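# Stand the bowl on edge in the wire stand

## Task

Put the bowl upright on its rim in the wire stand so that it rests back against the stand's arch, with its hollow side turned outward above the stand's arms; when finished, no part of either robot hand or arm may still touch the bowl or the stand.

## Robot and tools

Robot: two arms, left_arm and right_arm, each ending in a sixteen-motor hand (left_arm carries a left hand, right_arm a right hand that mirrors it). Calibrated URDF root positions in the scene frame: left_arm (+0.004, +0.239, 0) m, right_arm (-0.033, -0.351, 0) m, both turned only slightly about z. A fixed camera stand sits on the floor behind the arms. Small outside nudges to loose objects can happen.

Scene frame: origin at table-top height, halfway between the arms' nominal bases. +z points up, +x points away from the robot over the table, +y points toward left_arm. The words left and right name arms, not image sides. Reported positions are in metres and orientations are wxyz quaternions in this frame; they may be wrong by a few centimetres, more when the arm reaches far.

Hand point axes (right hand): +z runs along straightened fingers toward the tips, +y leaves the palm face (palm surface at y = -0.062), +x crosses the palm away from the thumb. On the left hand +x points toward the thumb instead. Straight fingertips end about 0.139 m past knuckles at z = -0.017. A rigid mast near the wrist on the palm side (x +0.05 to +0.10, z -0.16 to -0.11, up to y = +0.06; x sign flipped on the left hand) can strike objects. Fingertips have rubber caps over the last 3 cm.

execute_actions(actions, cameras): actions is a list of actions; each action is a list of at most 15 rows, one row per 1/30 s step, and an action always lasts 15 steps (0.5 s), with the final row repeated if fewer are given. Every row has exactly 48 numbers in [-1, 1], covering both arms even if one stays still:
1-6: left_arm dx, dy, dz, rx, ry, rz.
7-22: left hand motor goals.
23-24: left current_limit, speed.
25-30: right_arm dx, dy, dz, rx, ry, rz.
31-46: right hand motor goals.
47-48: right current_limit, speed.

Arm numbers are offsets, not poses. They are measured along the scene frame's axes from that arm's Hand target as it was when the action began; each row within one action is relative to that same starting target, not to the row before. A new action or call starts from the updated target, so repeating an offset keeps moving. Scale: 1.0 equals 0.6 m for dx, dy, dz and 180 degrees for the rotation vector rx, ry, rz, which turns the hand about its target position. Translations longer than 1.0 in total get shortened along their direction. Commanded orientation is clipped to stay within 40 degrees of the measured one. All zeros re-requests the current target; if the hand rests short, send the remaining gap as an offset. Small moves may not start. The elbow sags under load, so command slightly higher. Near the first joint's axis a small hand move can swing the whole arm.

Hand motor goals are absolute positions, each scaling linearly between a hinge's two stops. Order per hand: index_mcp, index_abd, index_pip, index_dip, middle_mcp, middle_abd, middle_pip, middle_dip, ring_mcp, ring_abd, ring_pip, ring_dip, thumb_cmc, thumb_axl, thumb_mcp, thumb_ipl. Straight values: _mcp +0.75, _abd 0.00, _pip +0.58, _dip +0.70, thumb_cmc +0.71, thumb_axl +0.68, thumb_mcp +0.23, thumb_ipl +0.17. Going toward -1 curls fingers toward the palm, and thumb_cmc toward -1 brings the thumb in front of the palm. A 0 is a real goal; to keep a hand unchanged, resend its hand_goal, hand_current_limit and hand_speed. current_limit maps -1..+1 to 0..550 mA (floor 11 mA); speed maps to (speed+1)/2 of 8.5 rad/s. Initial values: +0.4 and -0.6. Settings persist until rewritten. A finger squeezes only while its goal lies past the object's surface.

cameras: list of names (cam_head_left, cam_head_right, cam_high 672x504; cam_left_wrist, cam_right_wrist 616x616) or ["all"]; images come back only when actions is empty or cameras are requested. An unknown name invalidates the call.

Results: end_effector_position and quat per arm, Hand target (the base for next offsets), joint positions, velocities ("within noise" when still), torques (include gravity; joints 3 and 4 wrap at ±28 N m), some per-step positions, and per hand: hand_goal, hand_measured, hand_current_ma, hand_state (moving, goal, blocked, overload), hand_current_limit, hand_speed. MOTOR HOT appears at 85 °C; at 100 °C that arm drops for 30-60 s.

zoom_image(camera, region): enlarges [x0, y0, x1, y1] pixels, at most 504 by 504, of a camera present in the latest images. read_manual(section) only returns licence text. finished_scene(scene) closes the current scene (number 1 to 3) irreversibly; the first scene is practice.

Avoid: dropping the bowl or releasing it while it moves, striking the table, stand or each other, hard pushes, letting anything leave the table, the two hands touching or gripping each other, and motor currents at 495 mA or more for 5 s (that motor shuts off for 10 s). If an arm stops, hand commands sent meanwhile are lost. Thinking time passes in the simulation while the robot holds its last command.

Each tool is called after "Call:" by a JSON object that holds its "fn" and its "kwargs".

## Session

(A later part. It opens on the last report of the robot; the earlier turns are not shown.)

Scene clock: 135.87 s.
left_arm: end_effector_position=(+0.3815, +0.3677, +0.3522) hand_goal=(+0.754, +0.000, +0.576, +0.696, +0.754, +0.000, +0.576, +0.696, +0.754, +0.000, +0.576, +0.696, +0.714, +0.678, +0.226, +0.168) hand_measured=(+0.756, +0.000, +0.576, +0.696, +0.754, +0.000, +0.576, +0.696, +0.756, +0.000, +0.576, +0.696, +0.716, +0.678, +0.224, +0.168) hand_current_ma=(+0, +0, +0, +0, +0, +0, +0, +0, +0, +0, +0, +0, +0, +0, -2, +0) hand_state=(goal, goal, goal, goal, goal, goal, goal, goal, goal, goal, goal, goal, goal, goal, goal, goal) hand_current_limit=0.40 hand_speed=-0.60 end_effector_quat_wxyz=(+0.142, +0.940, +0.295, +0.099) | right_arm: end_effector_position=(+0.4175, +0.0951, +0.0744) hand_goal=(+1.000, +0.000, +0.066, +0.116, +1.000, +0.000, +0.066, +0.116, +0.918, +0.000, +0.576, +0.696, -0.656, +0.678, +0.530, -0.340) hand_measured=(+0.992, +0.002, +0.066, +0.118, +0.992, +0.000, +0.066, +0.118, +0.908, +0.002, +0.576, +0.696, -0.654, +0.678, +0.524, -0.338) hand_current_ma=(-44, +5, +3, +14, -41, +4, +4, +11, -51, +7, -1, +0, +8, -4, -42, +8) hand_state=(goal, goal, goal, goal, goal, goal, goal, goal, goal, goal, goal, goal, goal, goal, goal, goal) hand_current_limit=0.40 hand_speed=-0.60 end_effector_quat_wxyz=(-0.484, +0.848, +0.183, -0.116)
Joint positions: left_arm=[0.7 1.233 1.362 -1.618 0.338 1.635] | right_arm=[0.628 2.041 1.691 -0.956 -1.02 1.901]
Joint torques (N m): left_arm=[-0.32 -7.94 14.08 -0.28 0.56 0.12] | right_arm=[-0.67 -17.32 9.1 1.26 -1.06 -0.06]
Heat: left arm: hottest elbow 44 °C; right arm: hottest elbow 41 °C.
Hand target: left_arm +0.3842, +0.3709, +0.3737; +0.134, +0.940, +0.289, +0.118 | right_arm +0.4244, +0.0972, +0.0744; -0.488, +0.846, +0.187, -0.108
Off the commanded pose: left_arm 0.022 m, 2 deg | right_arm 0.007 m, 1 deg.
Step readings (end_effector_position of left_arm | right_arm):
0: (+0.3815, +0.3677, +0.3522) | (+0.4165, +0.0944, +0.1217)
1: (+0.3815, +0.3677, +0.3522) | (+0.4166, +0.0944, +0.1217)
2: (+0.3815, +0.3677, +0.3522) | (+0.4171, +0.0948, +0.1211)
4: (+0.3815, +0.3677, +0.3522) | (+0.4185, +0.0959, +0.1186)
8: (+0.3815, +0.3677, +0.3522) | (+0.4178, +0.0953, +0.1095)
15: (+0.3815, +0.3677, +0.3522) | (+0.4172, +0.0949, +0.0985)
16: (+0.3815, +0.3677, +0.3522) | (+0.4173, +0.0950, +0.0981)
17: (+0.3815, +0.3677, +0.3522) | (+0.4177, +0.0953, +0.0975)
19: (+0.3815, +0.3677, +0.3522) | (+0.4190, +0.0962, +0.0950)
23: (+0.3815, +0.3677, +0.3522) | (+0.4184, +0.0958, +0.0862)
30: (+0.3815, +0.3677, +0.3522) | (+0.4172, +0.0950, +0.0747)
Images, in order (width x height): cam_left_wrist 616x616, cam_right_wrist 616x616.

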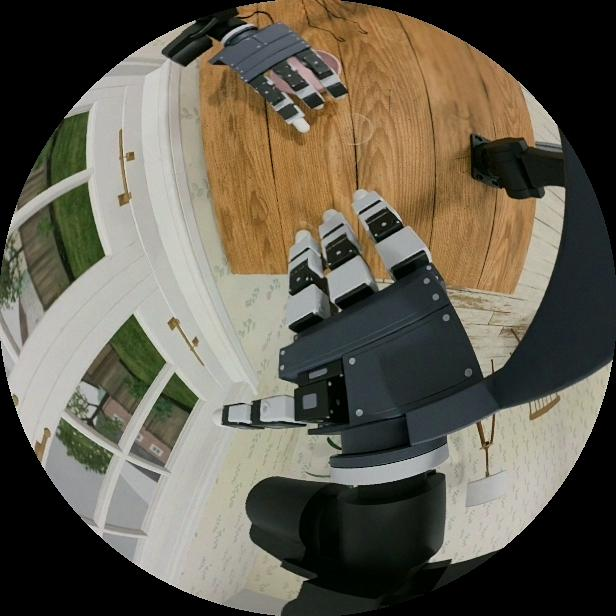

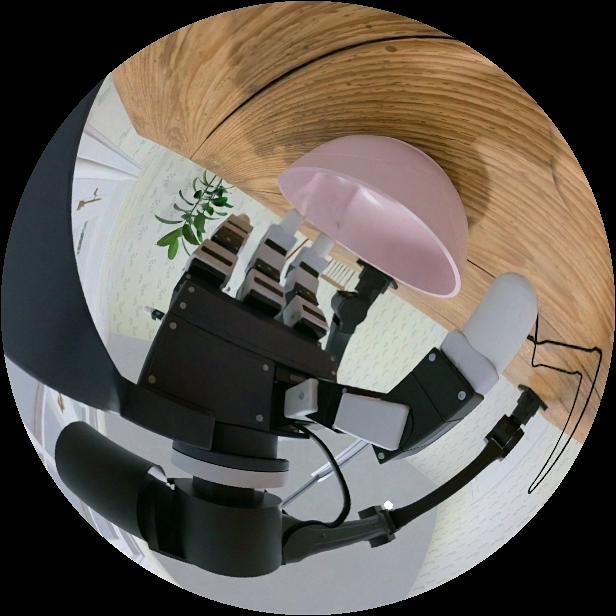

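Call:
{"fn": "execute_actions", "kwargs": {"actions": [[[0,0,0,0,0,0,0.754,0,0.576,0.696,0.754,0,0.576,0.696,0.754,0,0.576,0.696,0.714,0.678,0.226,0.168,0.4,-0.6,-0.001,0.003,-0.049,0,0,0,1,0,0.066,0.116,1,0,0.066,0.116,0.918,0,0.576,0.696,-0.657,0.678,0.53,-0.34,0.4,-0.6]]], "cameras": ["cam_left_wrist","cam_right_wrist"]}}

Call:
{"fn": "zoom_image", "kwargs": {"camera": "cam_left_wrist", "region": [220, 0, 380, 130]}}

Scene clock: 138.60 s.
left_arm: end_effector_position=(+0.3815, +0.3677, +0.3522) hand_goal=(+0.754, +0.000, +0.576, +0.696, +0.754, +0.000, +0.576, +0.696, +0.754, +0.000, +0.576, +0.696, +0.714, +0.678, +0.226, +0.168) hand_measured=(+0.756, +0.000, +0.576, +0.696, +0.754, +0.000, +0.576, +0.696, +0.756, +0.000, +0.576, +0.696, +0.716, +0.678, +0.224, +0.168) hand_current_ma=(+0, +0, +0, +0, +0, +0, +0, +0, +0, +0, +0, +0, +0, +0, -2, +0) hand_state=(goal, goal, goal, goal, goal, goal, goal, goal, goal, goal, goal, goal, goal, goal, goal, goal) hand_current_limit=0.40 hand_speed=-0.60 end_effector_quat_wxyz=(+0.142, +0.940, +0.295, +0.099) | right_arm: end_effector_position=(+0.4180, +0.0955, +0.0431) hand_goal=(+1.000, +0.000, +0.066, +0.116, +1.000, +0.000, +0.066, +0.116, +0.918, +0.000, +0.576, +0.696, -0.656, +0.678, +0.530, -0.340) hand_measured=(+0.992, +0.002, +0.066, +0.118, +0.992, +0.000, +0.066, +0.118, +0.908, +0.002, +0.576, +0.696, -0.654, +0.678, +0.524, -0.338) hand_current_ma=(-44, +5, +3, +14, -41, +4, +4, +11, -51, +7, -1, +0, +8, -4, -42, +8) hand_state=(goal, goal, goal, goal, goal, goal, goal, goal, goal, goal, goal, goal, goal, goal, goal, goal) hand_current_limit=0.40 hand_speed=-0.60 end_effector_quat_wxyz=(-0.484, +0.848, +0.183, -0.115)
Joint positions: left_arm=[0.7 1.233 1.362 -1.618 0.338 1.635] | right_arm=[0.628 2.074 1.657 -0.888 -1.02 1.901]
Joint torques (N m): left_arm=[-1.03 -8.53 14.02 -0.35 0.58 0.07] | right_arm=[-0.85 -17.61 9.01 1.39 -1 -0.01]
Heat: left arm: hottest elbow 44 °C; right arm: hottest elbow 41 °C.
Hand target: left_arm +0.3842, +0.3709, +0.3737; +0.134, +0.940, +0.289, +0.118 | right_arm +0.4238, +0.0991, +0.0450; -0.488, +0.846, +0.187, -0.108
Off the commanded pose: left_arm 0.022 m, 2 deg | right_arm 0.007 m, 1 deg.
Step readings (end_effector_position of left_arm | right_arm):
0: (+0.3815, +0.3677, +0.3522) | (+0.4175, +0.0951, +0.0744)
1: (+0.3815, +0.3677, +0.3522) | (+0.4176, +0.0952, +0.0744)
2: (+0.3815, +0.3677, +0.3522) | (+0.4182, +0.0956, +0.0737)
4: (+0.3815, +0.3677, +0.3522) | (+0.4200, +0.0968, +0.0707)
8: (+0.3815, +0.3677, +0.3522) | (+0.4199, +0.0968, +0.0599)
15: (+0.3815, +0.3677, +0.3522) | (+0.4176, +0.0952, +0.0435)
Images, in order (width x height): cam_left_wrist 616x616, cam_right_wrist 616x616.

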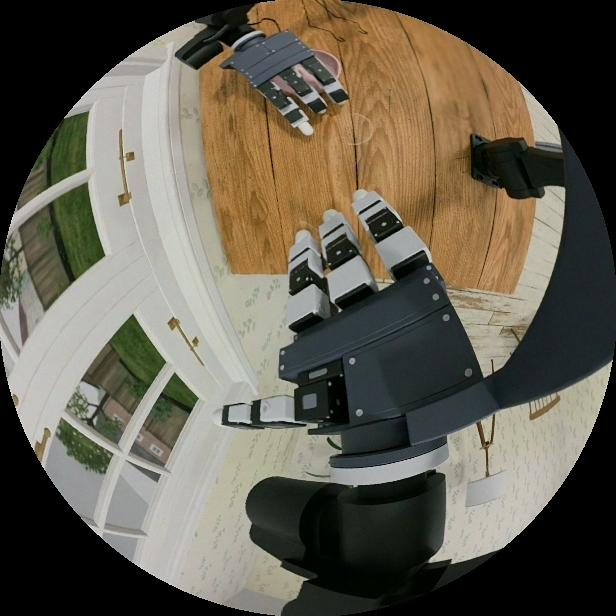

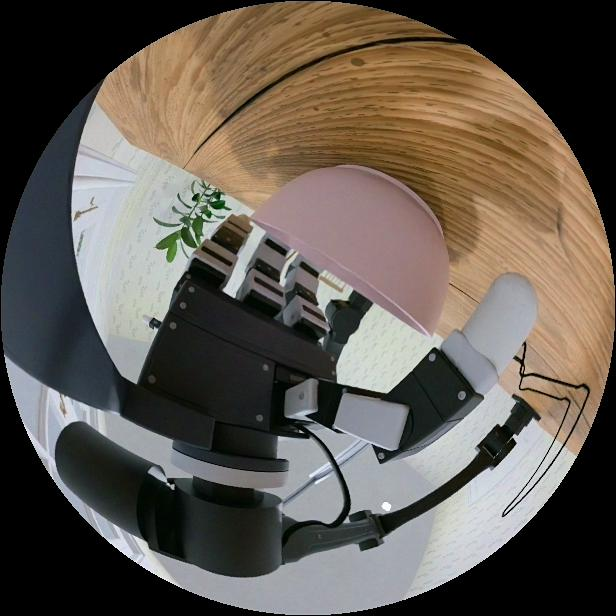

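Scaled by 3.150 from the camera's 616x616 image, which has a finer 880x880 frame.

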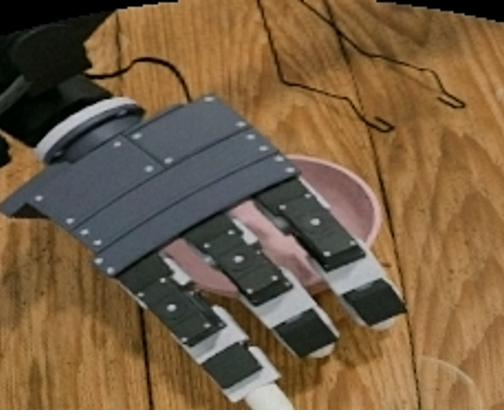

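Call:
{"fn": "execute_actions", "kwargs": {"actions": [[[0,0,0,0,0,0,0.754,0,0.576,0.696,0.754,0,0.576,0.696,0.754,0,0.576,0.696,0.714,0.678,0.226,0.168,0.4,-0.6,-0.001,0.001,-0.034,0,0,0,1,0,0.066,0.116,1,0,0.066,0.116,0.918,0,0.576,0.696,-0.657,0.678,0.53,-0.34,0.4,-0.6]]], "cameras": ["cam_left_wrist","cam_right_wrist","cam_high"]}}

Call:
{"fn": "zoom_image", "kwargs": {"camera": "cam_left_wrist", "region": [220, 0, 380, 130]}}

Scene clock: 141.03 s.
left_arm: end_effector_position=(+0.3815, +0.3677, +0.3522) hand_goal=(+0.754, +0.000, +0.576, +0.696, +0.754, +0.000, +0.576, +0.696, +0.754, +0.000, +0.576, +0.696, +0.714, +0.678, +0.226, +0.168) hand_measured=(+0.756, +0.000, +0.576, +0.696, +0.754, +0.000, +0.576, +0.696, +0.756, +0.000, +0.576, +0.696, +0.716, +0.678, +0.224, +0.168) hand_current_ma=(+0, +0, +0, +0, +0, +0, +0, +0, +0, +0, +0, +0, +0, +0, -2, +0) hand_state=(goal, goal, goal, goal, goal, goal, goal, goal, goal, goal, goal, goal, goal, goal, goal, goal) hand_current_limit=0.40 hand_speed=-0.60 end_effector_quat_wxyz=(+0.142, +0.940, +0.295, +0.099) | right_arm: end_effector_position=(+0.4195, +0.0969, +0.0287) hand_goal=(+1.000, +0.000, +0.066, +0.116, +1.000, +0.000, +0.066, +0.116, +0.918, +0.000, +0.576, +0.696, -0.656, +0.678, +0.530, -0.340) hand_measured=(+0.992, +0.002, +0.066, +0.118, +0.996, +0.000, +0.066, +0.116, +0.908, +0.002, +0.576, +0.696, -0.654, +0.678, +0.524, -0.338) hand_current_ma=(-44, +5, +3, +14, -18, +3, -2, -5, -51, +7, -1, +0, +8, -4, -42, +8) hand_state=(goal, goal, goal, goal, goal, goal, goal, goal, goal, goal, goal, goal, goal, goal, goal, goal) hand_current_limit=0.40 hand_speed=-0.60 end_effector_quat_wxyz=(-0.487, +0.846, +0.186, -0.111)
Joint positions: left_arm=[0.7 1.233 1.362 -1.618 0.338 1.635] | right_arm=[0.628 2.089 1.64 -0.844 -1.022 1.901]
Joint torques (N m): left_arm=[-0.79 -8.18 13.98 -0.47 0.57 0.11] | right_arm=[-0.62 -17.44 8.53 1.18 -0.93 -0.01]
Heat: left arm: hottest elbow 44 °C; right arm: hottest elbow 41 °C.
Hand target: left_arm +0.3842, +0.3709, +0.3737; +0.134, +0.940, +0.289, +0.118 | right_arm +0.4232, +0.0997, +0.0245; -0.488, +0.846, +0.187, -0.108
Off the commanded pose: left_arm 0.022 m, 2 deg | right_arm 0.006 m, 0 deg.
Step readings (end_effector_position of left_arm | right_arm):
0: (+0.3815, +0.3677, +0.3522) | (+0.4180, +0.0955, +0.0431)
1: (+0.3815, +0.3677, +0.3522) | (+0.4181, +0.0955, +0.0431)
2: (+0.3815, +0.3677, +0.3522) | (+0.4186, +0.0959, +0.0429)
4: (+0.3815, +0.3677, +0.3522) | (+0.4201, +0.0970, +0.0414)
8: (+0.3815, +0.3677, +0.3522) | (+0.4207, +0.0974, +0.0363)
15: (+0.3815, +0.3677, +0.3522) | (+0.4195, +0.0969, +0.0287)
Images, in order (width x height): cam_high 672x504, cam_left_wrist 616x616, cam_right_wrist 616x616.

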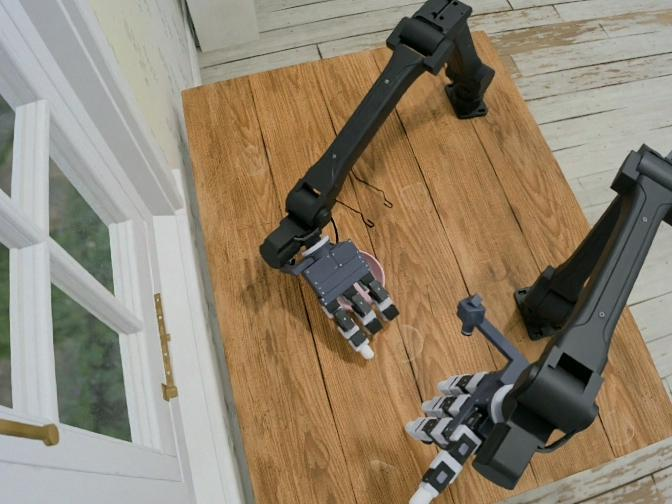

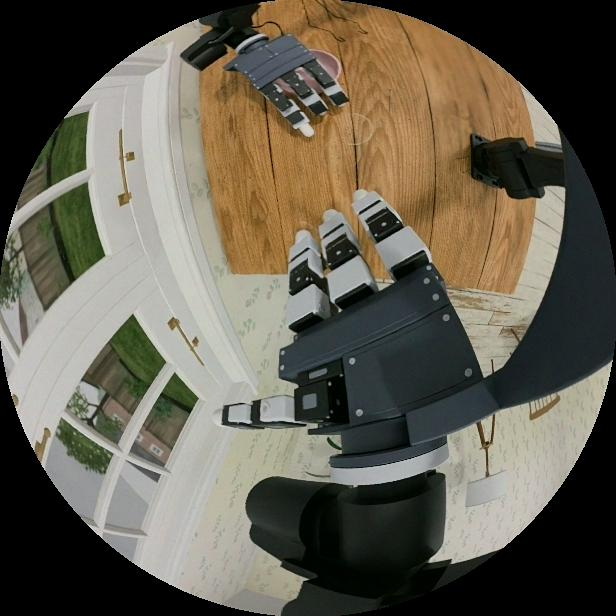

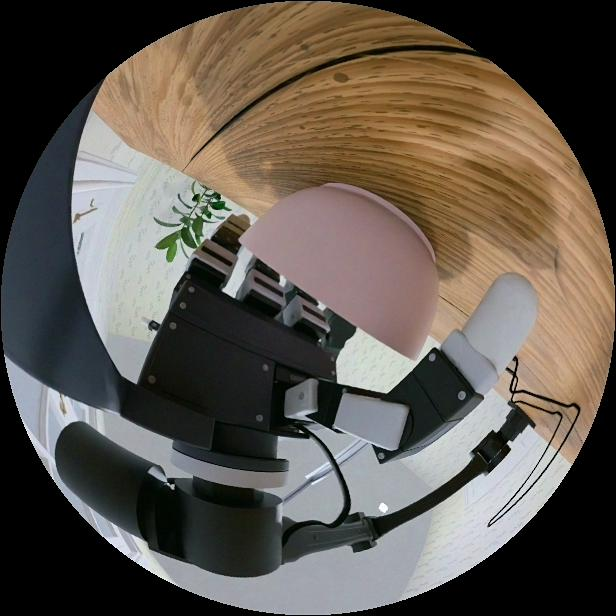

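Scaled by 3.150 from the camera's 616x616 image, which has a finer 880x880 frame.

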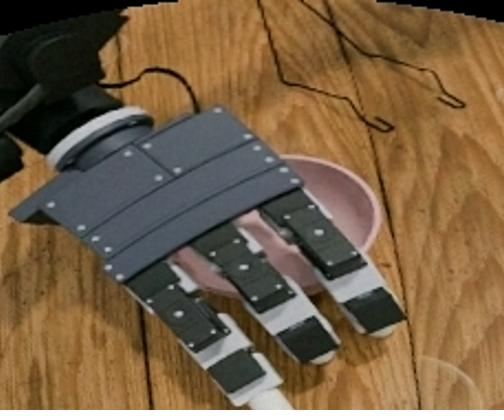

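Call:
{"fn": "execute_actions", "kwargs": {"actions": [[[0,0,0,0,0,0,0.754,0,0.576,0.696,0.754,0,0.576,0.696,0.754,0,0.576,0.696,0.714,0.678,0.226,0.168,0.4,-0.6,0,0,0,0,0,0,1,0,-0.1,0,1,0,-0.1,0,0.918,0,0.576,0.696,-0.657,0.678,0.45,-0.45,0.1,-0.7]],[[0,0,0,0,0,0,0.754,0,0.576,0.696,0.754,0,0.576,0.696,0.754,0,0.576,0.696,0.714,0.678,0.226,0.168,0.4,-0.6,0,0,0,0,0,0,1,0,-0.3,-0.1,1,0,-0.3,-0.1,0.918,0,0.576,0.696,-0.657,0.678,0.4,-0.6,0.1,-0.8]],[[0,0,0,0,0,0,0.754,0,0.576,0.696,0.754,0,0.576,0.696,0.754,0,0.576,0.696,0.714,0.678,0.226,0.168,0.4,-0.6,0,0,0,0,0,0,1,0,-0.416,-0.2,1,0,-0.416,-0.2,0.918,0,0.576,0.696,-0.657,0.678,0.35,-0.7,0.1,-0.8]]], "cameras": ["cam_left_wrist","cam_right_wrist"]}}

Call:
{"fn": "zoom_image", "kwargs": {"camera": "cam_left_wrist", "region": [220, 0, 380, 130]}}

Scene clock: 149.73 s.
left_arm: end_effector_position=(+0.3815, +0.3677, +0.3522) hand_goal=(+0.754, +0.000, +0.576, +0.696, +0.754, +0.000, +0.576, +0.696, +0.754, +0.000, +0.576, +0.696, +0.714, +0.678, +0.226, +0.168) hand_measured=(+0.756, +0.000, +0.576, +0.696, +0.754, +0.000, +0.576, +0.696, +0.756, +0.000, +0.576, +0.696, +0.716, +0.678, +0.224, +0.168) hand_current_ma=(+0, +0, +0, +0, +0, +0, +0, +0, +0, +0, +0, +0, +0, +0, -2, +0) hand_state=(goal, goal, goal, goal, goal, goal, goal, goal, goal, goal, goal, goal, goal, goal, goal, goal) hand_current_limit=0.40 hand_speed=-0.60 end_effector_quat_wxyz=(+0.142, +0.940, +0.295, +0.099) | right_arm: end_effector_position=(+0.4194, +0.0979, +0.0271) hand_goal=(+1.000, +0.000, -0.416, -0.200, +1.000, +0.000, -0.416, -0.200, +0.918, +0.000, +0.576, +0.696, -0.656, +0.678, +0.350, -0.700) hand_measured=(+1.000, +0.002, -0.276, -0.166, +1.000, +0.000, -0.350, -0.174, +0.908, +0.002, +0.576, +0.696, -0.654, +0.678, +0.432, -0.586) hand_current_ma=(+1, +5, +303, +172, +0, +3, +302, +133, -51, +7, -1, +0, +8, -4, +302, +303) hand_state=(goal, goal, blocked, blocked, goal, goal, blocked, blocked, goal, goal, goal, goal, goal, goal, blocked, blocked) hand_current_limit=0.10 hand_speed=-0.80 end_effector_quat_wxyz=(-0.487, +0.846, +0.187, -0.111)
Joint positions: left_arm=[0.7 1.233 1.362 -1.618 0.338 1.635] | right_arm=[0.63 2.091 1.64 -0.84 -1.021 1.901]
Joint torques (N m): left_arm=[-0.79 -7.53 14 -0.4 0.57 0.11] | right_arm=[-0.73 -17.9 8.62 1.2 -0.9 -0.03]
Heat: left arm: hottest elbow 45 °C; right arm: hottest elbow 41 °C.
Hand target: left_arm +0.3842, +0.3709, +0.3737; +0.134, +0.940, +0.289, +0.118 | right_arm +0.4232, +0.0997, +0.0245; -0.488, +0.846, +0.187, -0.108
Off the commanded pose: left_arm 0.022 m, 2 deg | right_arm 0.005 m, 0 deg.
Step readings (end_effector_position of left_arm | right_arm):
0: (+0.3815, +0.3677, +0.3522) | (+0.4195, +0.0969, +0.0287)
1: (+0.3815, +0.3677, +0.3522) | (+0.4195, +0.0969, +0.0287)
2: (+0.3815, +0.3677, +0.3522) | (+0.4196, +0.0970, +0.0287)
4: (+0.3815, +0.3677, +0.3522) | (+0.4195, +0.0975, +0.0290)
8: (+0.3815, +0.3677, +0.3522) | (+0.4188, +0.0988, +0.0294)
15: (+0.3815, +0.3677, +0.3522) | (+0.4188, +0.0988, +0.0294)
16: (+0.3815, +0.3677, +0.3522) | (+0.4188, +0.0988, +0.0294)
17: (+0.3815, +0.3677, +0.3522) | (+0.4188, +0.0988, +0.0294)
19: (+0.3815, +0.3677, +0.3522) | (+0.4188, +0.0988, +0.0294)
23: (+0.3815, +0.3677, +0.3522) | (+0.4194, +0.0983, +0.0290)
30: (+0.3815, +0.3677, +0.3522) | (+0.4194, +0.0981, +0.0284)
31: (+0.3815, +0.3677, +0.3522) | (+0.4194, +0.0981, +0.0284)
32: (+0.3815, +0.3677, +0.3522) | (+0.4194, +0.0981, +0.0284)
34: (+0.3815, +0.3677, +0.3522) | (+0.4194, +0.0981, +0.0281)
38: (+0.3815, +0.3677, +0.3522) | (+0.4194, +0.0979, +0.0271)
45: (+0.3815, +0.3677, +0.3522) | (+0.4194, +0.0979, +0.0271)
Images, in order (width x height): cam_left_wrist 616x616, cam_right_wrist 616x616.

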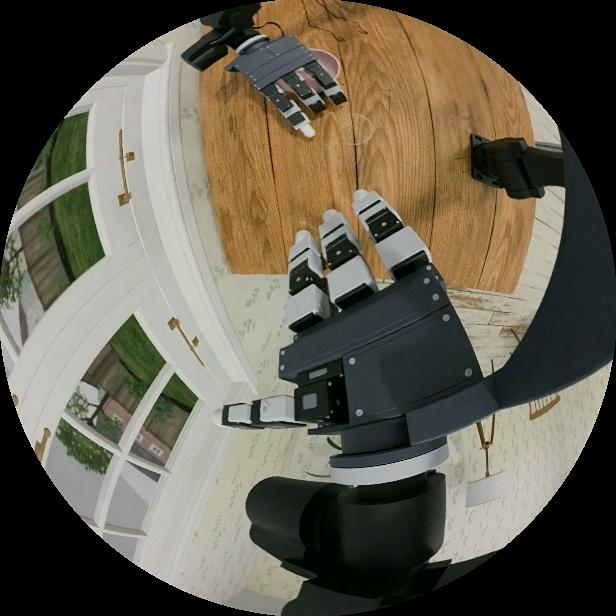

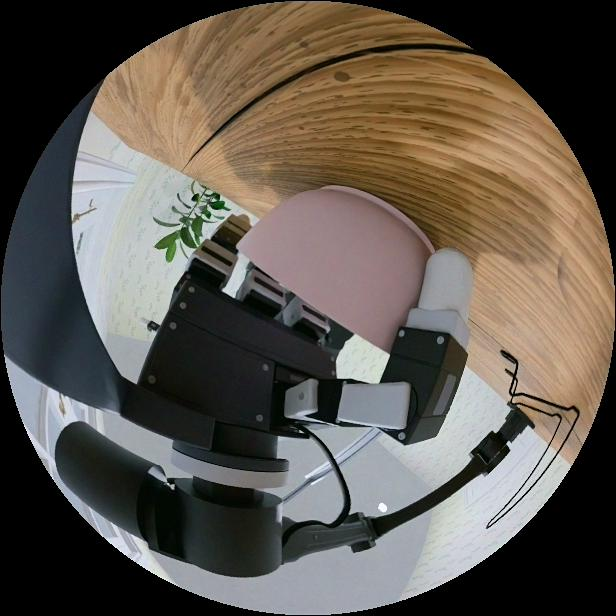

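Scaled by 3.150 from the camera's 616x616 image, which has a finer 880x880 frame.

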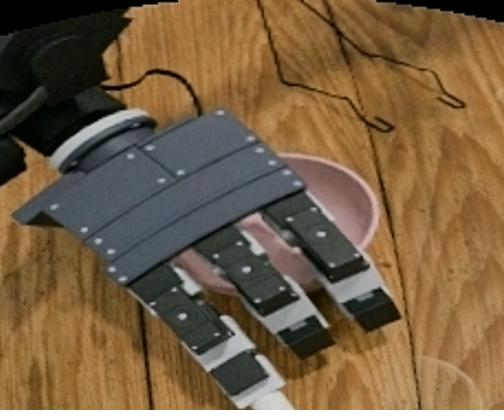

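Call:
{"fn": "execute_actions", "kwargs": {"actions": [[[0,0,0,0,0,0,0.754,0,0.576,0.696,0.754,0,0.576,0.696,0.754,0,0.576,0.696,0.714,0.678,0.226,0.168,0.4,-0.6,0,0,0.06,0,0,0,1,0,-0.416,-0.2,1,0,-0.416,-0.2,0.918,0,0.576,0.696,-0.657,0.678,0.35,-0.7,0.1,-0.8]],[[0,0,0,0,0,0,0.754,0,0.576,0.696,0.754,0,0.576,0.696,0.754,0,0.576,0.696,0.714,0.678,0.226,0.168,0.4,-0.6,0,0,0.12,0,0,0,1,0,-0.416,-0.2,1,0,-0.416,-0.2,0.918,0,0.576,0.696,-0.657,0.678,0.35,-0.7,0.1,-0.8]]], "cameras": ["cam_left_wrist","cam_right_wrist","cam_high"]}}

Call:
{"fn": "zoom_image", "kwargs": {"camera": "cam_left_wrist", "region": [220, 0, 380, 130]}}

Scene clock: 154.83 s.
left_arm: end_effector_position=(+0.3815, +0.3677, +0.3522) hand_goal=(+0.754, +0.000, +0.576, +0.696, +0.754, +0.000, +0.576, +0.696, +0.754, +0.000, +0.576, +0.696, +0.714, +0.678, +0.226, +0.168) hand_measured=(+0.756, +0.000, +0.576, +0.696, +0.754, +0.000, +0.576, +0.696, +0.756, +0.000, +0.576, +0.696, +0.716, +0.678, +0.224, +0.168) hand_current_ma=(+0, +0, +0, +0, +0, +0, +0, +0, +0, +0, +0, +0, +0, +0, -2, +0) hand_state=(goal, goal, goal, goal, goal, goal, goal, goal, goal, goal, goal, goal, goal, goal, goal, goal) hand_current_limit=0.40 hand_speed=-0.60 end_effector_quat_wxyz=(+0.142, +0.940, +0.295, +0.099) | right_arm: end_effector_position=(+0.4097, +0.0906, +0.1048) hand_goal=(+1.000, +0.000, -0.416, -0.200, +1.000, +0.000, -0.416, -0.200, +0.918, +0.000, +0.576, +0.696, -0.656, +0.678, +0.350, -0.700) hand_measured=(+1.000, +0.002, -0.286, -0.166, +1.000, +0.000, -0.356, -0.182, +0.908, +0.002, +0.576, +0.696, -0.654, +0.678, +0.438, -0.586) hand_current_ma=(+1, +5, +303, +172, +0, +1, +295, +94, -51, +7, -1, +0, +11, -4, +303, +303) hand_state=(goal, goal, blocked, blocked, goal, goal, blocked, goal, goal, goal, goal, goal, goal, goal, blocked, blocked) hand_current_limit=0.10 hand_speed=-0.80 end_effector_quat_wxyz=(-0.478, +0.851, +0.176, -0.128)
Joint positions: left_arm=[0.7 1.233 1.362 -1.618 0.338 1.635] | right_arm=[0.63 2.01 1.726 -1.052 -1.018 1.904]
Joint torques (N m): left_arm=[-0.32 -8.23 14.06 -0.51 0.55 0.07] | right_arm=[-0.79 -18.73 12.7 0.65 -1.05 0.02]
Heat: left arm: hottest elbow 45 °C; right arm: hottest elbow 41 °C.
Hand target: left_arm +0.3842, +0.3709, +0.3737; +0.134, +0.940, +0.289, +0.118 | right_arm +0.4231, +0.0997, +0.1326; -0.488, +0.846, +0.187, -0.108
Off the commanded pose: left_arm 0.022 m, 2 deg | right_arm 0.032 m, 3 deg.
Step readings (end_effector_position of left_arm | right_arm):
0: (+0.3815, +0.3677, +0.3522) | (+0.4194, +0.0979, +0.0271)
1: (+0.3815, +0.3677, +0.3522) | (+0.4194, +0.0979, +0.0271)
2: (+0.3815, +0.3677, +0.3522) | (+0.4191, +0.0977, +0.0271)
4: (+0.3815, +0.3677, +0.3522) | (+0.4165, +0.0959, +0.0269)
8: (+0.3815, +0.3677, +0.3522) | (+0.4117, +0.0924, +0.0266)
15: (+0.3815, +0.3677, +0.3522) | (+0.4094, +0.0909, +0.0266)
16: (+0.3815, +0.3677, +0.3522) | (+0.4091, +0.0906, +0.0268)
17: (+0.3815, +0.3677, +0.3522) | (+0.4076, +0.0895, +0.0279)
19: (+0.3815, +0.3677, +0.3522) | (+0.4024, +0.0854, +0.0329)
23: (+0.3815, +0.3677, +0.3522) | (+0.3987, +0.0829, +0.0552)
30: (+0.3815, +0.3677, +0.3522) | (+0.4088, +0.0900, +0.0994)
Images, in order (width x height): cam_high 672x504, cam_left_wrist 616x616, cam_right_wrist 616x616.

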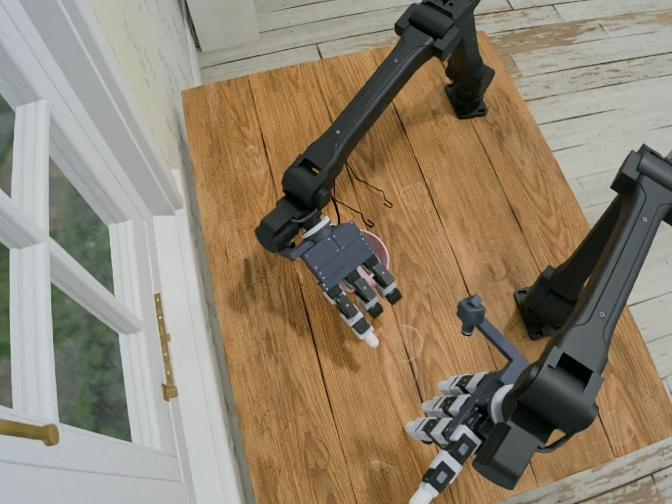

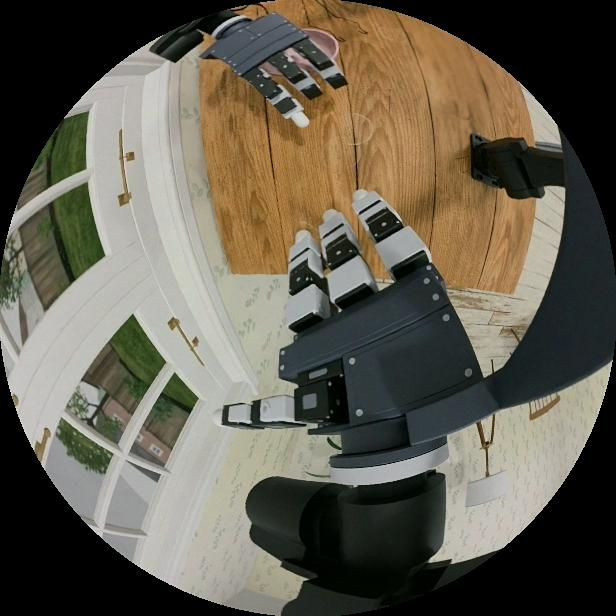

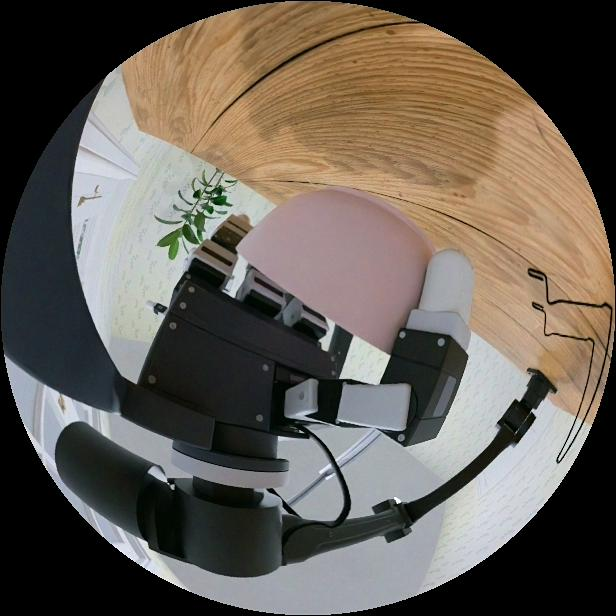

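Scaled by 3.150 from the camera's 616x616 image, which has a finer 880x880 frame.

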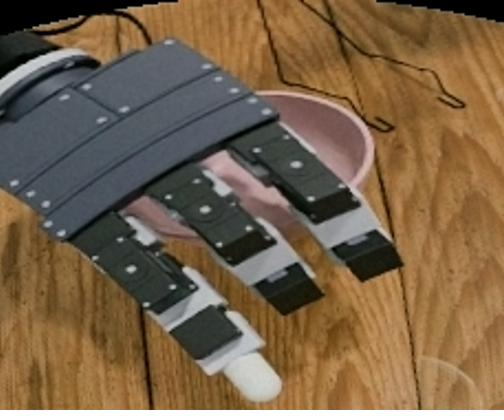

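Call:
{"fn": "execute_actions", "kwargs": {"actions": [[[0,0,0,0,0,0,0.754,0,0.576,0.696,0.754,0,0.576,0.696,0.754,0,0.576,0.696,0.714,0.678,0.226,0.168,0.4,-0.6,0,0,0.1,0,0,0,1,0,-0.416,-0.2,1,0,-0.416,-0.2,0.918,0,0.576,0.696,-0.657,0.678,0.35,-0.7,0.1,-0.8]],[[0,0,0,0,0,0,0.754,0,0.576,0.696,0.754,0,0.576,0.696,0.754,0,0.576,0.696,0.714,0.678,0.226,0.168,0.4,-0.6,0,0,0.1,0,0,0,1,0,-0.416,-0.2,1,0,-0.416,-0.2,0.918,0,0.576,0.696,-0.657,0.678,0.35,-0.7,0.1,-0.8]],[[0,0,0,0,0,0,0.754,0,0.576,0.696,0.754,0,0.576,0.696,0.754,0,0.576,0.696,0.714,0.678,0.226,0.168,0.4,-0.6,-0.0208,-0.0396,0,-0.01608,-0.05612,-0.04724,1,0,-0.416,-0.2,1,0,-0.416,-0.2,0.918,0,0.576,0.696,-0.657,0.678,0.35,-0.7,0.1,-0.8]],[[0,0,0,0,0,0,0.754,0,0.576,0.696,0.754,0,0.576,0.696,0.754,0,0.576,0.696,0.714,0.678,0.226,0.168,0.4,-0.6,-0.0208,-0.0396,0,-0.01608,-0.05612,-0.04724,1,0,-0.416,-0.2,1,0,-0.416,-0.2,0.918,0,0.576,0.696,-0.657,0.678,0.35,-0.7,0.1,-0.8]]], "cameras": ["cam_right_wrist","cam_high"]}}

Scene clock: 173.03 s.
left_arm: end_effector_position=(+0.3815, +0.3677, +0.3522) hand_goal=(+0.754, +0.000, +0.576, +0.696, +0.754, +0.000, +0.576, +0.696, +0.754, +0.000, +0.576, +0.696, +0.714, +0.678, +0.226, +0.168) hand_measured=(+0.756, +0.000, +0.576, +0.696, +0.754, +0.000, +0.576, +0.696, +0.756, +0.000, +0.576, +0.696, +0.716, +0.678, +0.224, +0.168) hand_current_ma=(+0, +0, +0, +0, +0, +0, +0, +0, +0, +0, +0, +0, +0, +0, -2, +0) hand_state=(goal, goal, goal, goal, goal, goal, goal, goal, goal, goal, goal, goal, goal, goal, goal, goal) hand_current_limit=0.40 hand_speed=-0.60 end_effector_quat_wxyz=(+0.142, +0.940, +0.295, +0.099) | right_arm: end_effector_position=(+0.3971, +0.0465, +0.2268) hand_goal=(+1.000, +0.000, -0.416, -0.200, +1.000, +0.000, -0.416, -0.200, +0.918, +0.000, +0.576, +0.696, -0.656, +0.678, +0.350, -0.700) hand_measured=(+1.000, +0.002, -0.286, -0.166, +1.000, +0.000, -0.358, -0.182, +0.908, +0.002, +0.576, +0.696, -0.650, +0.678, +0.438, -0.586) hand_current_ma=(+1, +5, +302, +172, +0, +1, +290, +94, -51, +7, -1, +0, +29, -4, +303, +303) hand_state=(goal, goal, blocked, blocked, goal, goal, blocked, goal, goal, goal, goal, goal, goal, goal, blocked, blocked) hand_current_limit=0.10 hand_speed=-0.80 end_effector_quat_wxyz=(-0.397, +0.901, +0.161, +0.073)
Joint positions: left_arm=[0.7 1.233 1.362 -1.618 0.338 1.635] | right_arm=[0.684 1.632 1.541 -0.885 -0.618 2.075]
Joint torques (N m): left_arm=[-0.26 -8.23 14.04 -0.23 0.56 0.1] | right_arm=[0.03 -16.21 10.76 2.28 -0.49 0]
Heat: left arm: hottest elbow 46 °C; right arm: hottest elbow 44 °C.
Hand target: left_arm +0.3842, +0.3709, +0.3737; +0.134, +0.940, +0.289, +0.118 | right_arm +0.3981, +0.0522, +0.2525; -0.415, +0.893, +0.138, +0.105
Off the commanded pose: left_arm 0.022 m, 2 deg | right_arm 0.027 m, 5 deg.
joint sent to its limit (right arm) — joint 6 (wrist roll), upper limit. The joint targets are off in orientation, not in position.
Step readings (end_effector_position of left_arm | right_arm):
0: (+0.3815, +0.3677, +0.3522) | (+0.4097, +0.0906, +0.1048)
1: (+0.3815, +0.3677, +0.3522) | (+0.4096, +0.0905, +0.1050)
2: (+0.3815, +0.3677, +0.3522) | (+0.4084, +0.0897, +0.1061)
4: (+0.3815, +0.3677, +0.3522) | (+0.4054, +0.0875, +0.1109)
8: (+0.3815, +0.3677, +0.3522) | (+0.4071, +0.0887, +0.1277)
15: (+0.3815, +0.3677, +0.3522) | (+0.4109, +0.0914, +0.1513)
16: (+0.3815, +0.3677, +0.3522) | (+0.4112, +0.0916, +0.1532)
17: (+0.3815, +0.3677, +0.3522) | (+0.4106, +0.0912, +0.1558)
19: (+0.3815, +0.3677, +0.3522) | (+0.4082, +0.0895, +0.1633)
23: (+0.3815, +0.3677, +0.3522) | (+0.4111, +0.0916, +0.1867)
30: (+0.3815, +0.3677, +0.3522) | (+0.4147, +0.0941, +0.2151)
31: (+0.3815, +0.3677, +0.3522) | (+0.4151, +0.0938, +0.2157)
32: (+0.3815, +0.3677, +0.3522) | (+0.4178, +0.0917, +0.2147)
34: (+0.3815, +0.3677, +0.3522) | (+0.4230, +0.0840, +0.2084)
38: (+0.3815, +0.3677, +0.3522) | (+0.4174, +0.0700, +0.2068)
45: (+0.3815, +0.3677, +0.3522) | (+0.4142, +0.0689, +0.2313)
46: (+0.3815, +0.3677, +0.3522) | (+0.4145, +0.0686, +0.2333)
47: (+0.3815, +0.3677, +0.3522) | (+0.4169, +0.0665, +0.2327)
49: (+0.3815, +0.3677, +0.3522) | (+0.4167, +0.0571, +0.2269)
53: (+0.3815, +0.3677, +0.3522) | (+0.4027, +0.0428, +0.2187)
60: (+0.3815, +0.3677, +0.3522) | (+0.3974, +0.0467, +0.2272)
Images, in order (width x height): cam_high 672x504, cam_right_wrist 616x616.

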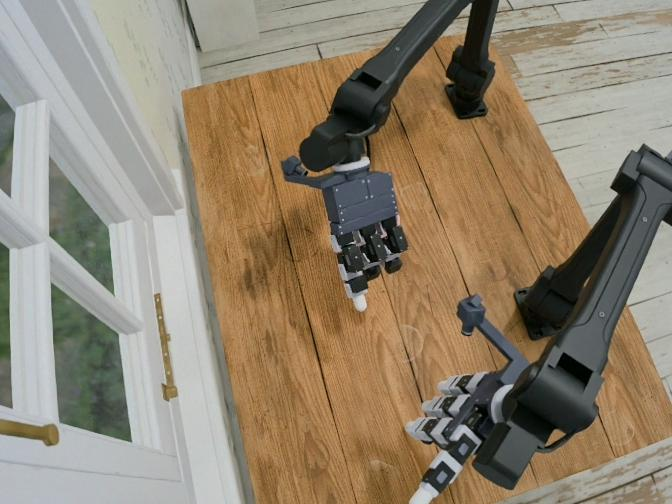

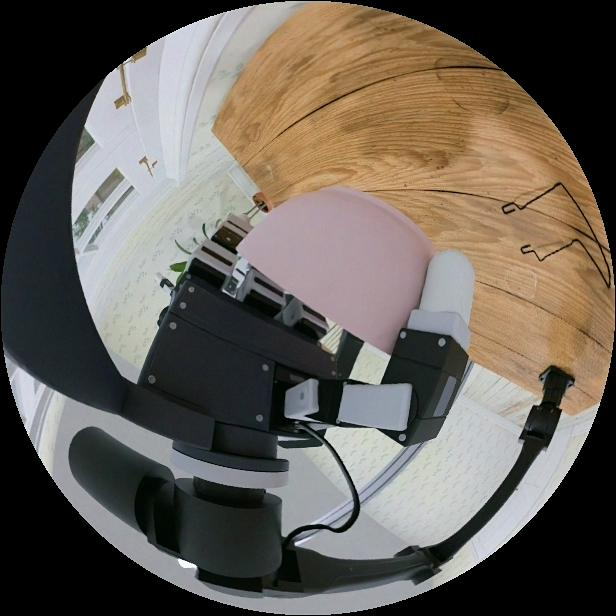

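Call:
{"fn": "execute_actions", "kwargs": {"actions": [[[0,0,0,0,0,0,0.754,0,0.576,0.696,0.754,0,0.576,0.696,0.754,0,0.576,0.696,0.714,0.678,0.226,0.168,0.4,-0.6,-0.01,-0.02,0.01,0.01467,-0.06581,0.00036,1,0,-0.416,-0.2,1,0,-0.416,-0.2,0.918,0,0.576,0.696,-0.657,0.678,0.35,-0.7,0.1,-0.8]],[[0,0,0,0,0,0,0.754,0,0.576,0.696,0.754,0,0.576,0.696,0.754,0,0.576,0.696,0.714,0.678,0.226,0.168,0.4,-0.6,-0.01,-0.02,0.01,0.01467,-0.06581,0.00036,1,0,-0.416,-0.2,1,0,-0.416,-0.2,0.918,0,0.576,0.696,-0.657,0.678,0.35,-0.7,0.1,-0.8]],[[0,0,0,0,0,0,0.754,0,0.576,0.696,0.754,0,0.576,0.696,0.754,0,0.576,0.696,0.714,0.678,0.226,0.168,0.4,-0.6,-0.01,-0.02,0,0.01467,-0.06581,0.00036,1,0,-0.416,-0.2,1,0,-0.416,-0.2,0.918,0,0.576,0.696,-0.657,0.678,0.35,-0.7,0.1,-0.8]]], "cameras": ["cam_right_wrist","cam_high"]}}

Scene clock: 185.20 s.
left_arm: end_effector_position=(+0.3815, +0.3677, +0.3522) hand_goal=(+0.754, +0.000, +0.576, +0.696, +0.754, +0.000, +0.576, +0.696, +0.754, +0.000, +0.576, +0.696, +0.714, +0.678, +0.226, +0.168) hand_measured=(+0.756, +0.000, +0.576, +0.696, +0.754, +0.000, +0.576, +0.696, +0.756, +0.000, +0.576, +0.696, +0.716, +0.678, +0.224, +0.168) hand_current_ma=(+0, +0, +0, +0, +0, +0, +0, +0, +0, +0, +0, +0, +0, +0, -2, +0) hand_state=(goal, goal, goal, goal, goal, goal, goal, goal, goal, goal, goal, goal, goal, goal, goal, goal) hand_current_limit=0.40 hand_speed=-0.60 end_effector_quat_wxyz=(+0.142, +0.940, +0.295, +0.099) | right_arm: end_effector_position=(+0.3775, +0.0095, +0.2361) hand_goal=(+1.000, +0.000, -0.416, -0.200, +1.000, +0.000, -0.416, -0.200, +0.918, +0.000, +0.576, +0.696, -0.656, +0.678, +0.350, -0.700) hand_measured=(+1.000, +0.002, -0.286, -0.166, +1.000, +0.000, -0.362, -0.182, +0.908, +0.002, +0.576, +0.696, -0.644, +0.678, +0.438, -0.586) hand_current_ma=(+1, +5, +303, +172, +0, +1, +273, +94, -51, +7, -1, +0, +61, -2, +303, +303) hand_state=(goal, goal, blocked, blocked, goal, goal, blocked, goal, goal, goal, goal, goal, goal, goal, blocked, blocked) hand_current_limit=0.10 hand_speed=-0.80 end_effector_quat_wxyz=(-0.403, +0.809, +0.241, +0.353)
Joint positions: left_arm=[0.7 1.233 1.362 -1.618 0.338 1.635] | right_arm=[0.747 1.264 0.972 -0.182 -0.374 1.947]
Joint torques (N m): left_arm=[0.32 -8 14.13 -0.28 0.57 0.05] | right_arm=[0.73 -11.34 11.4 3.18 -0.15 -0.31]
Heat: left arm: hottest elbow 46 °C; right arm: hottest elbow 44 °C.
Hand target: left_arm +0.3842, +0.3709, +0.3737; +0.134, +0.940, +0.289, +0.118 | right_arm +0.3801, +0.0163, +0.2647; -0.413, +0.788, +0.252, +0.381
Off the commanded pose: left_arm 0.022 m, 2 deg | right_arm 0.029 m, 4 deg.
Step readings (end_effector_position of left_arm | right_arm):
0: (+0.3815, +0.3677, +0.3522) | (+0.3971, +0.0464, +0.2268)
1: (+0.3815, +0.3677, +0.3522) | (+0.3974, +0.0463, +0.2264)
2: (+0.3815, +0.3677, +0.3522) | (+0.3999, +0.0455, +0.2251)
4: (+0.3815, +0.3677, +0.3522) | (+0.4010, +0.0410, +0.2206)
8: (+0.3815, +0.3677, +0.3522) | (+0.3909, +0.0286, +0.2177)
15: (+0.3815, +0.3677, +0.3522) | (+0.3917, +0.0323, +0.2383)
16: (+0.3815, +0.3677, +0.3522) | (+0.3922, +0.0325, +0.2393)
17: (+0.3815, +0.3677, +0.3522) | (+0.3939, +0.0326, +0.2394)
19: (+0.3815, +0.3677, +0.3522) | (+0.3935, +0.0292, +0.2365)
23: (+0.3815, +0.3677, +0.3522) | (+0.3819, +0.0180, +0.2281)
30: (+0.3815, +0.3677, +0.3522) | (+0.3828, +0.0208, +0.2374)
31: (+0.3815, +0.3677, +0.3522) | (+0.3834, +0.0211, +0.2380)
32: (+0.3815, +0.3677, +0.3522) | (+0.3855, +0.0208, +0.2388)
34: (+0.3815, +0.3677, +0.3522) | (+0.3855, +0.0173, +0.2373)
38: (+0.3815, +0.3677, +0.3522) | (+0.3756, +0.0058, +0.2300)
45: (+0.3815, +0.3677, +0.3522) | (+0.3765, +0.0088, +0.2354)
Images, in order (width x height): cam_high 672x504, cam_right_wrist 616x616.

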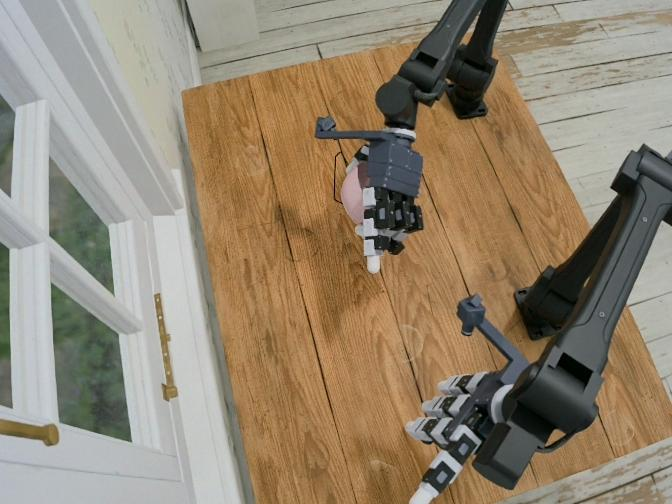

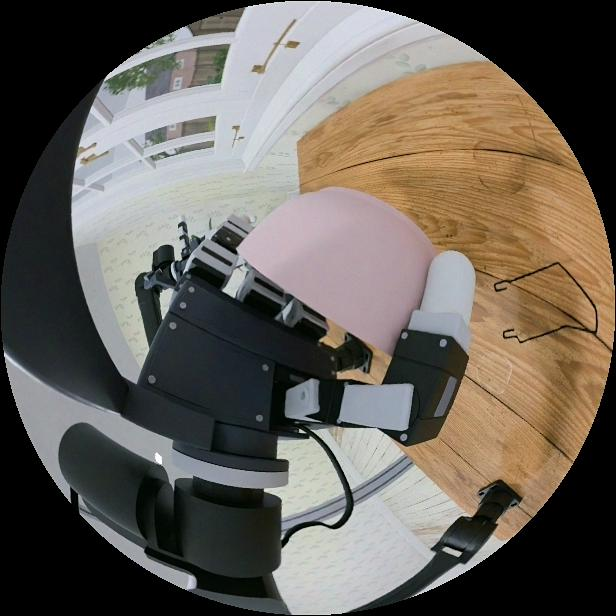

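Call:
{"fn": "execute_actions", "kwargs": {"actions": [[[0,0,0,0,0,0,0.754,0,0.576,0.696,0.754,0,0.576,0.696,0.754,0,0.576,0.696,0.714,0.678,0.226,0.168,0.4,-0.6,-0.019,-0.0354,0,-0.00768,-0.027,-0.06216,1,0,-0.416,-0.2,1,0,-0.416,-0.2,0.918,0,0.576,0.696,-0.657,0.678,0.35,-0.7,0.1,-0.8]],[[0,0,0,0,0,0,0.754,0,0.576,0.696,0.754,0,0.576,0.696,0.754,0,0.576,0.696,0.714,0.678,0.226,0.168,0.4,-0.6,-0.019,-0.0354,0,-0.00768,-0.027,-0.06216,1,0,-0.416,-0.2,1,0,-0.416,-0.2,0.918,0,0.576,0.696,-0.657,0.678,0.35,-0.7,0.1,-0.8]],[[0,0,0,0,0,0,0.754,0,0.576,0.696,0.754,0,0.576,0.696,0.754,0,0.576,0.696,0.714,0.678,0.226,0.168,0.4,-0.6,-0.019,-0.0354,0,-0.00768,-0.027,-0.06216,1,0,-0.416,-0.2,1,0,-0.416,-0.2,0.918,0,0.576,0.696,-0.657,0.678,0.35,-0.7,0.1,-0.8]]], "cameras": ["cam_right_wrist","cam_high","cam_left_wrist"]}}

Call:
{"fn": "zoom_image", "kwargs": {"camera": "cam_right_wrist", "region": [420, 200, 616, 400]}}

Call:
{"fn": "zoom_image", "kwargs": {"camera": "cam_high", "region": [290, 80, 440, 230]}}

Scene clock: 191.17 s.
left_arm: end_effector_position=(+0.3815, +0.3677, +0.3522) hand_goal=(+0.754, +0.000, +0.576, +0.696, +0.754, +0.000, +0.576, +0.696, +0.754, +0.000, +0.576, +0.696, +0.714, +0.678, +0.226, +0.168) hand_measured=(+0.756, +0.000, +0.576, +0.696, +0.754, +0.000, +0.576, +0.696, +0.756, +0.000, +0.576, +0.696, +0.716, +0.678, +0.224, +0.168) hand_current_ma=(+0, +0, +0, +0, +0, +0, +0, +0, +0, +0, +0, +0, +0, +0, -2, +0) hand_state=(goal, goal, goal, goal, goal, goal, goal, goal, goal, goal, goal, goal, goal, goal, goal, goal) hand_current_limit=0.40 hand_speed=-0.60 end_effector_quat_wxyz=(+0.142, +0.940, +0.295, +0.099) | right_arm: end_effector_position=(+0.3445, -0.0536, +0.2458) hand_goal=(+1.000, +0.000, -0.416, -0.200, +1.000, +0.000, -0.416, -0.200, +0.918, +0.000, +0.576, +0.696, -0.656, +0.678, +0.350, -0.700) hand_measured=(+1.000, +0.002, -0.286, -0.166, +1.000, +0.000, -0.362, -0.182, +0.914, +0.002, +0.576, +0.696, -0.642, +0.678, +0.438, -0.586) hand_current_ma=(+1, +9, +303, +172, +0, +1, +267, +94, -21, +8, -1, +0, +71, -1, +302, +302) hand_state=(goal, goal, blocked, blocked, goal, goal, blocked, goal, goal, goal, goal, goal, goal, goal, blocked, blocked) hand_current_limit=0.10 hand_speed=-0.80 end_effector_quat_wxyz=(-0.208, +0.801, +0.083, +0.555)
Joint positions: left_arm=[0.7 1.233 1.362 -1.618 0.338 1.635] | right_arm=[0.986 1.175 0.793 0.04 0.479 1.988]
Joint torques (N m): left_arm=[-0.56 -7.94 14.06 -0.36 0.54 0.05] | right_arm=[-0.73 -8.35 10.96 3.08 0.29 -0.19]
Heat: left arm: hottest elbow 47 °C; right arm: hottest elbow 44 °C.
Hand target: left_arm +0.3842, +0.3709, +0.3737; +0.134, +0.940, +0.289, +0.118 | right_arm +0.3460, -0.0475, +0.2645; -0.223, +0.787, +0.077, +0.570
Off the commanded pose: left_arm 0.022 m, 2 deg | right_arm 0.020 m, 3 deg.
Step readings (end_effector_position of left_arm | right_arm):
0: (+0.3815, +0.3677, +0.3522) | (+0.3776, +0.0096, +0.2362)
1: (+0.3815, +0.3677, +0.3522) | (+0.3783, +0.0086, +0.2359)
2: (+0.3815, +0.3677, +0.3522) | (+0.3810, +0.0045, +0.2362)
4: (+0.3815, +0.3677, +0.3522) | (+0.3827, -0.0057, +0.2360)
8: (+0.3815, +0.3677, +0.3522) | (+0.3727, -0.0162, +0.2335)
15: (+0.3815, +0.3677, +0.3522) | (+0.3663, -0.0101, +0.2375)
16: (+0.3815, +0.3677, +0.3522) | (+0.3669, -0.0110, +0.2377)
17: (+0.3815, +0.3677, +0.3522) | (+0.3690, -0.0162, +0.2385)
19: (+0.3815, +0.3677, +0.3522) | (+0.3698, -0.0275, +0.2397)
23: (+0.3815, +0.3677, +0.3522) | (+0.3615, -0.0372, +0.2374)
30: (+0.3815, +0.3677, +0.3522) | (+0.3554, -0.0314, +0.2395)
31: (+0.3815, +0.3677, +0.3522) | (+0.3559, -0.0324, +0.2401)
32: (+0.3815, +0.3677, +0.3522) | (+0.3568, -0.0379, +0.2417)
34: (+0.3815, +0.3677, +0.3522) | (+0.3562, -0.0494, +0.2444)
38: (+0.3815, +0.3677, +0.3522) | (+0.3493, -0.0572, +0.2429)
45: (+0.3815, +0.3677, +0.3522) | (+0.3442, -0.0532, +0.2451)
Images, in order (width x height): cam_high 672x504, cam_left_wrist 616x616, cam_right_wrist 616x616.

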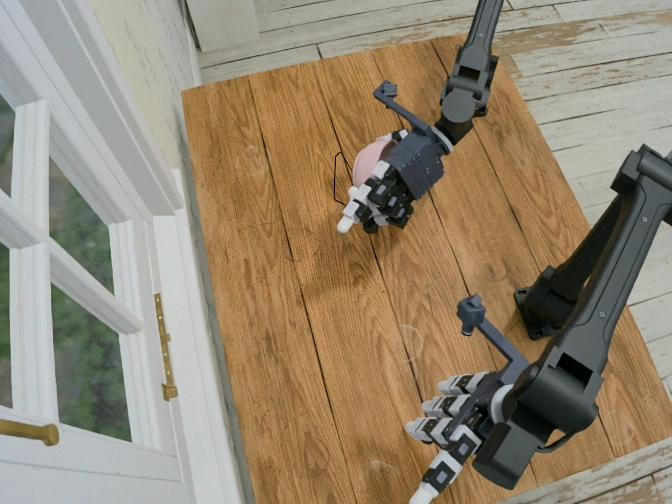

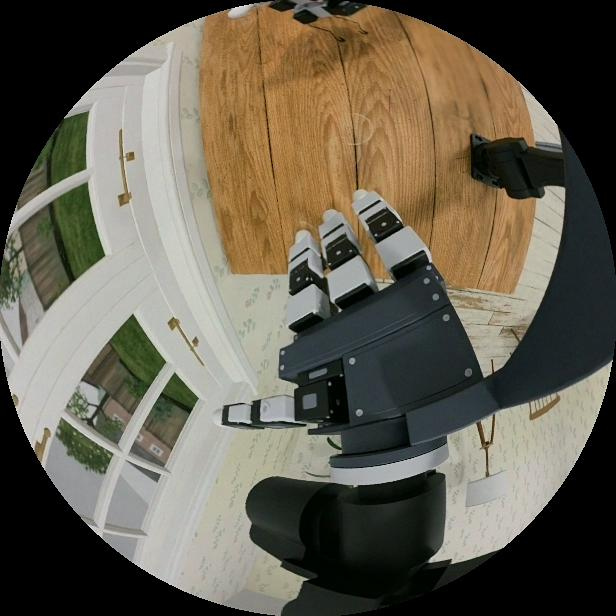

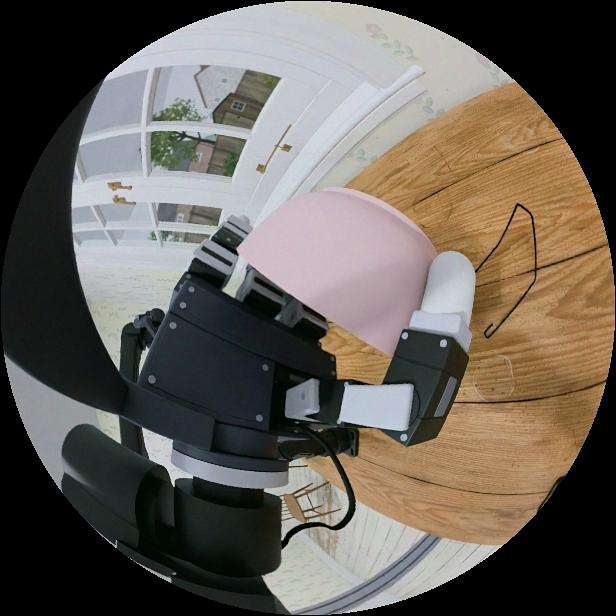

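Scaled by 2.520 from the camera's 616x616 image, which has a finer 880x880 frame.

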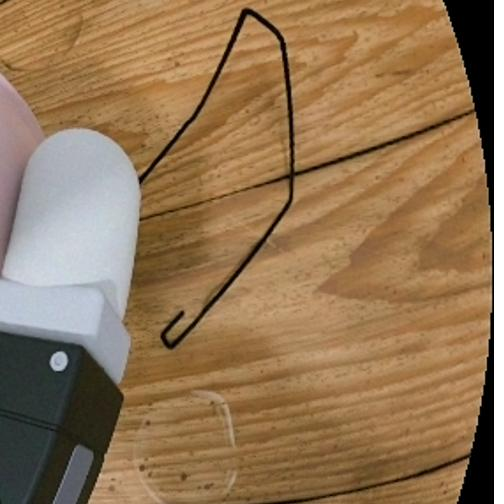

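Scaled by 3.360.

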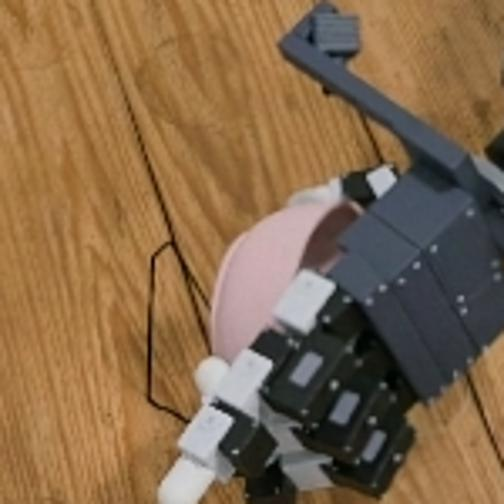

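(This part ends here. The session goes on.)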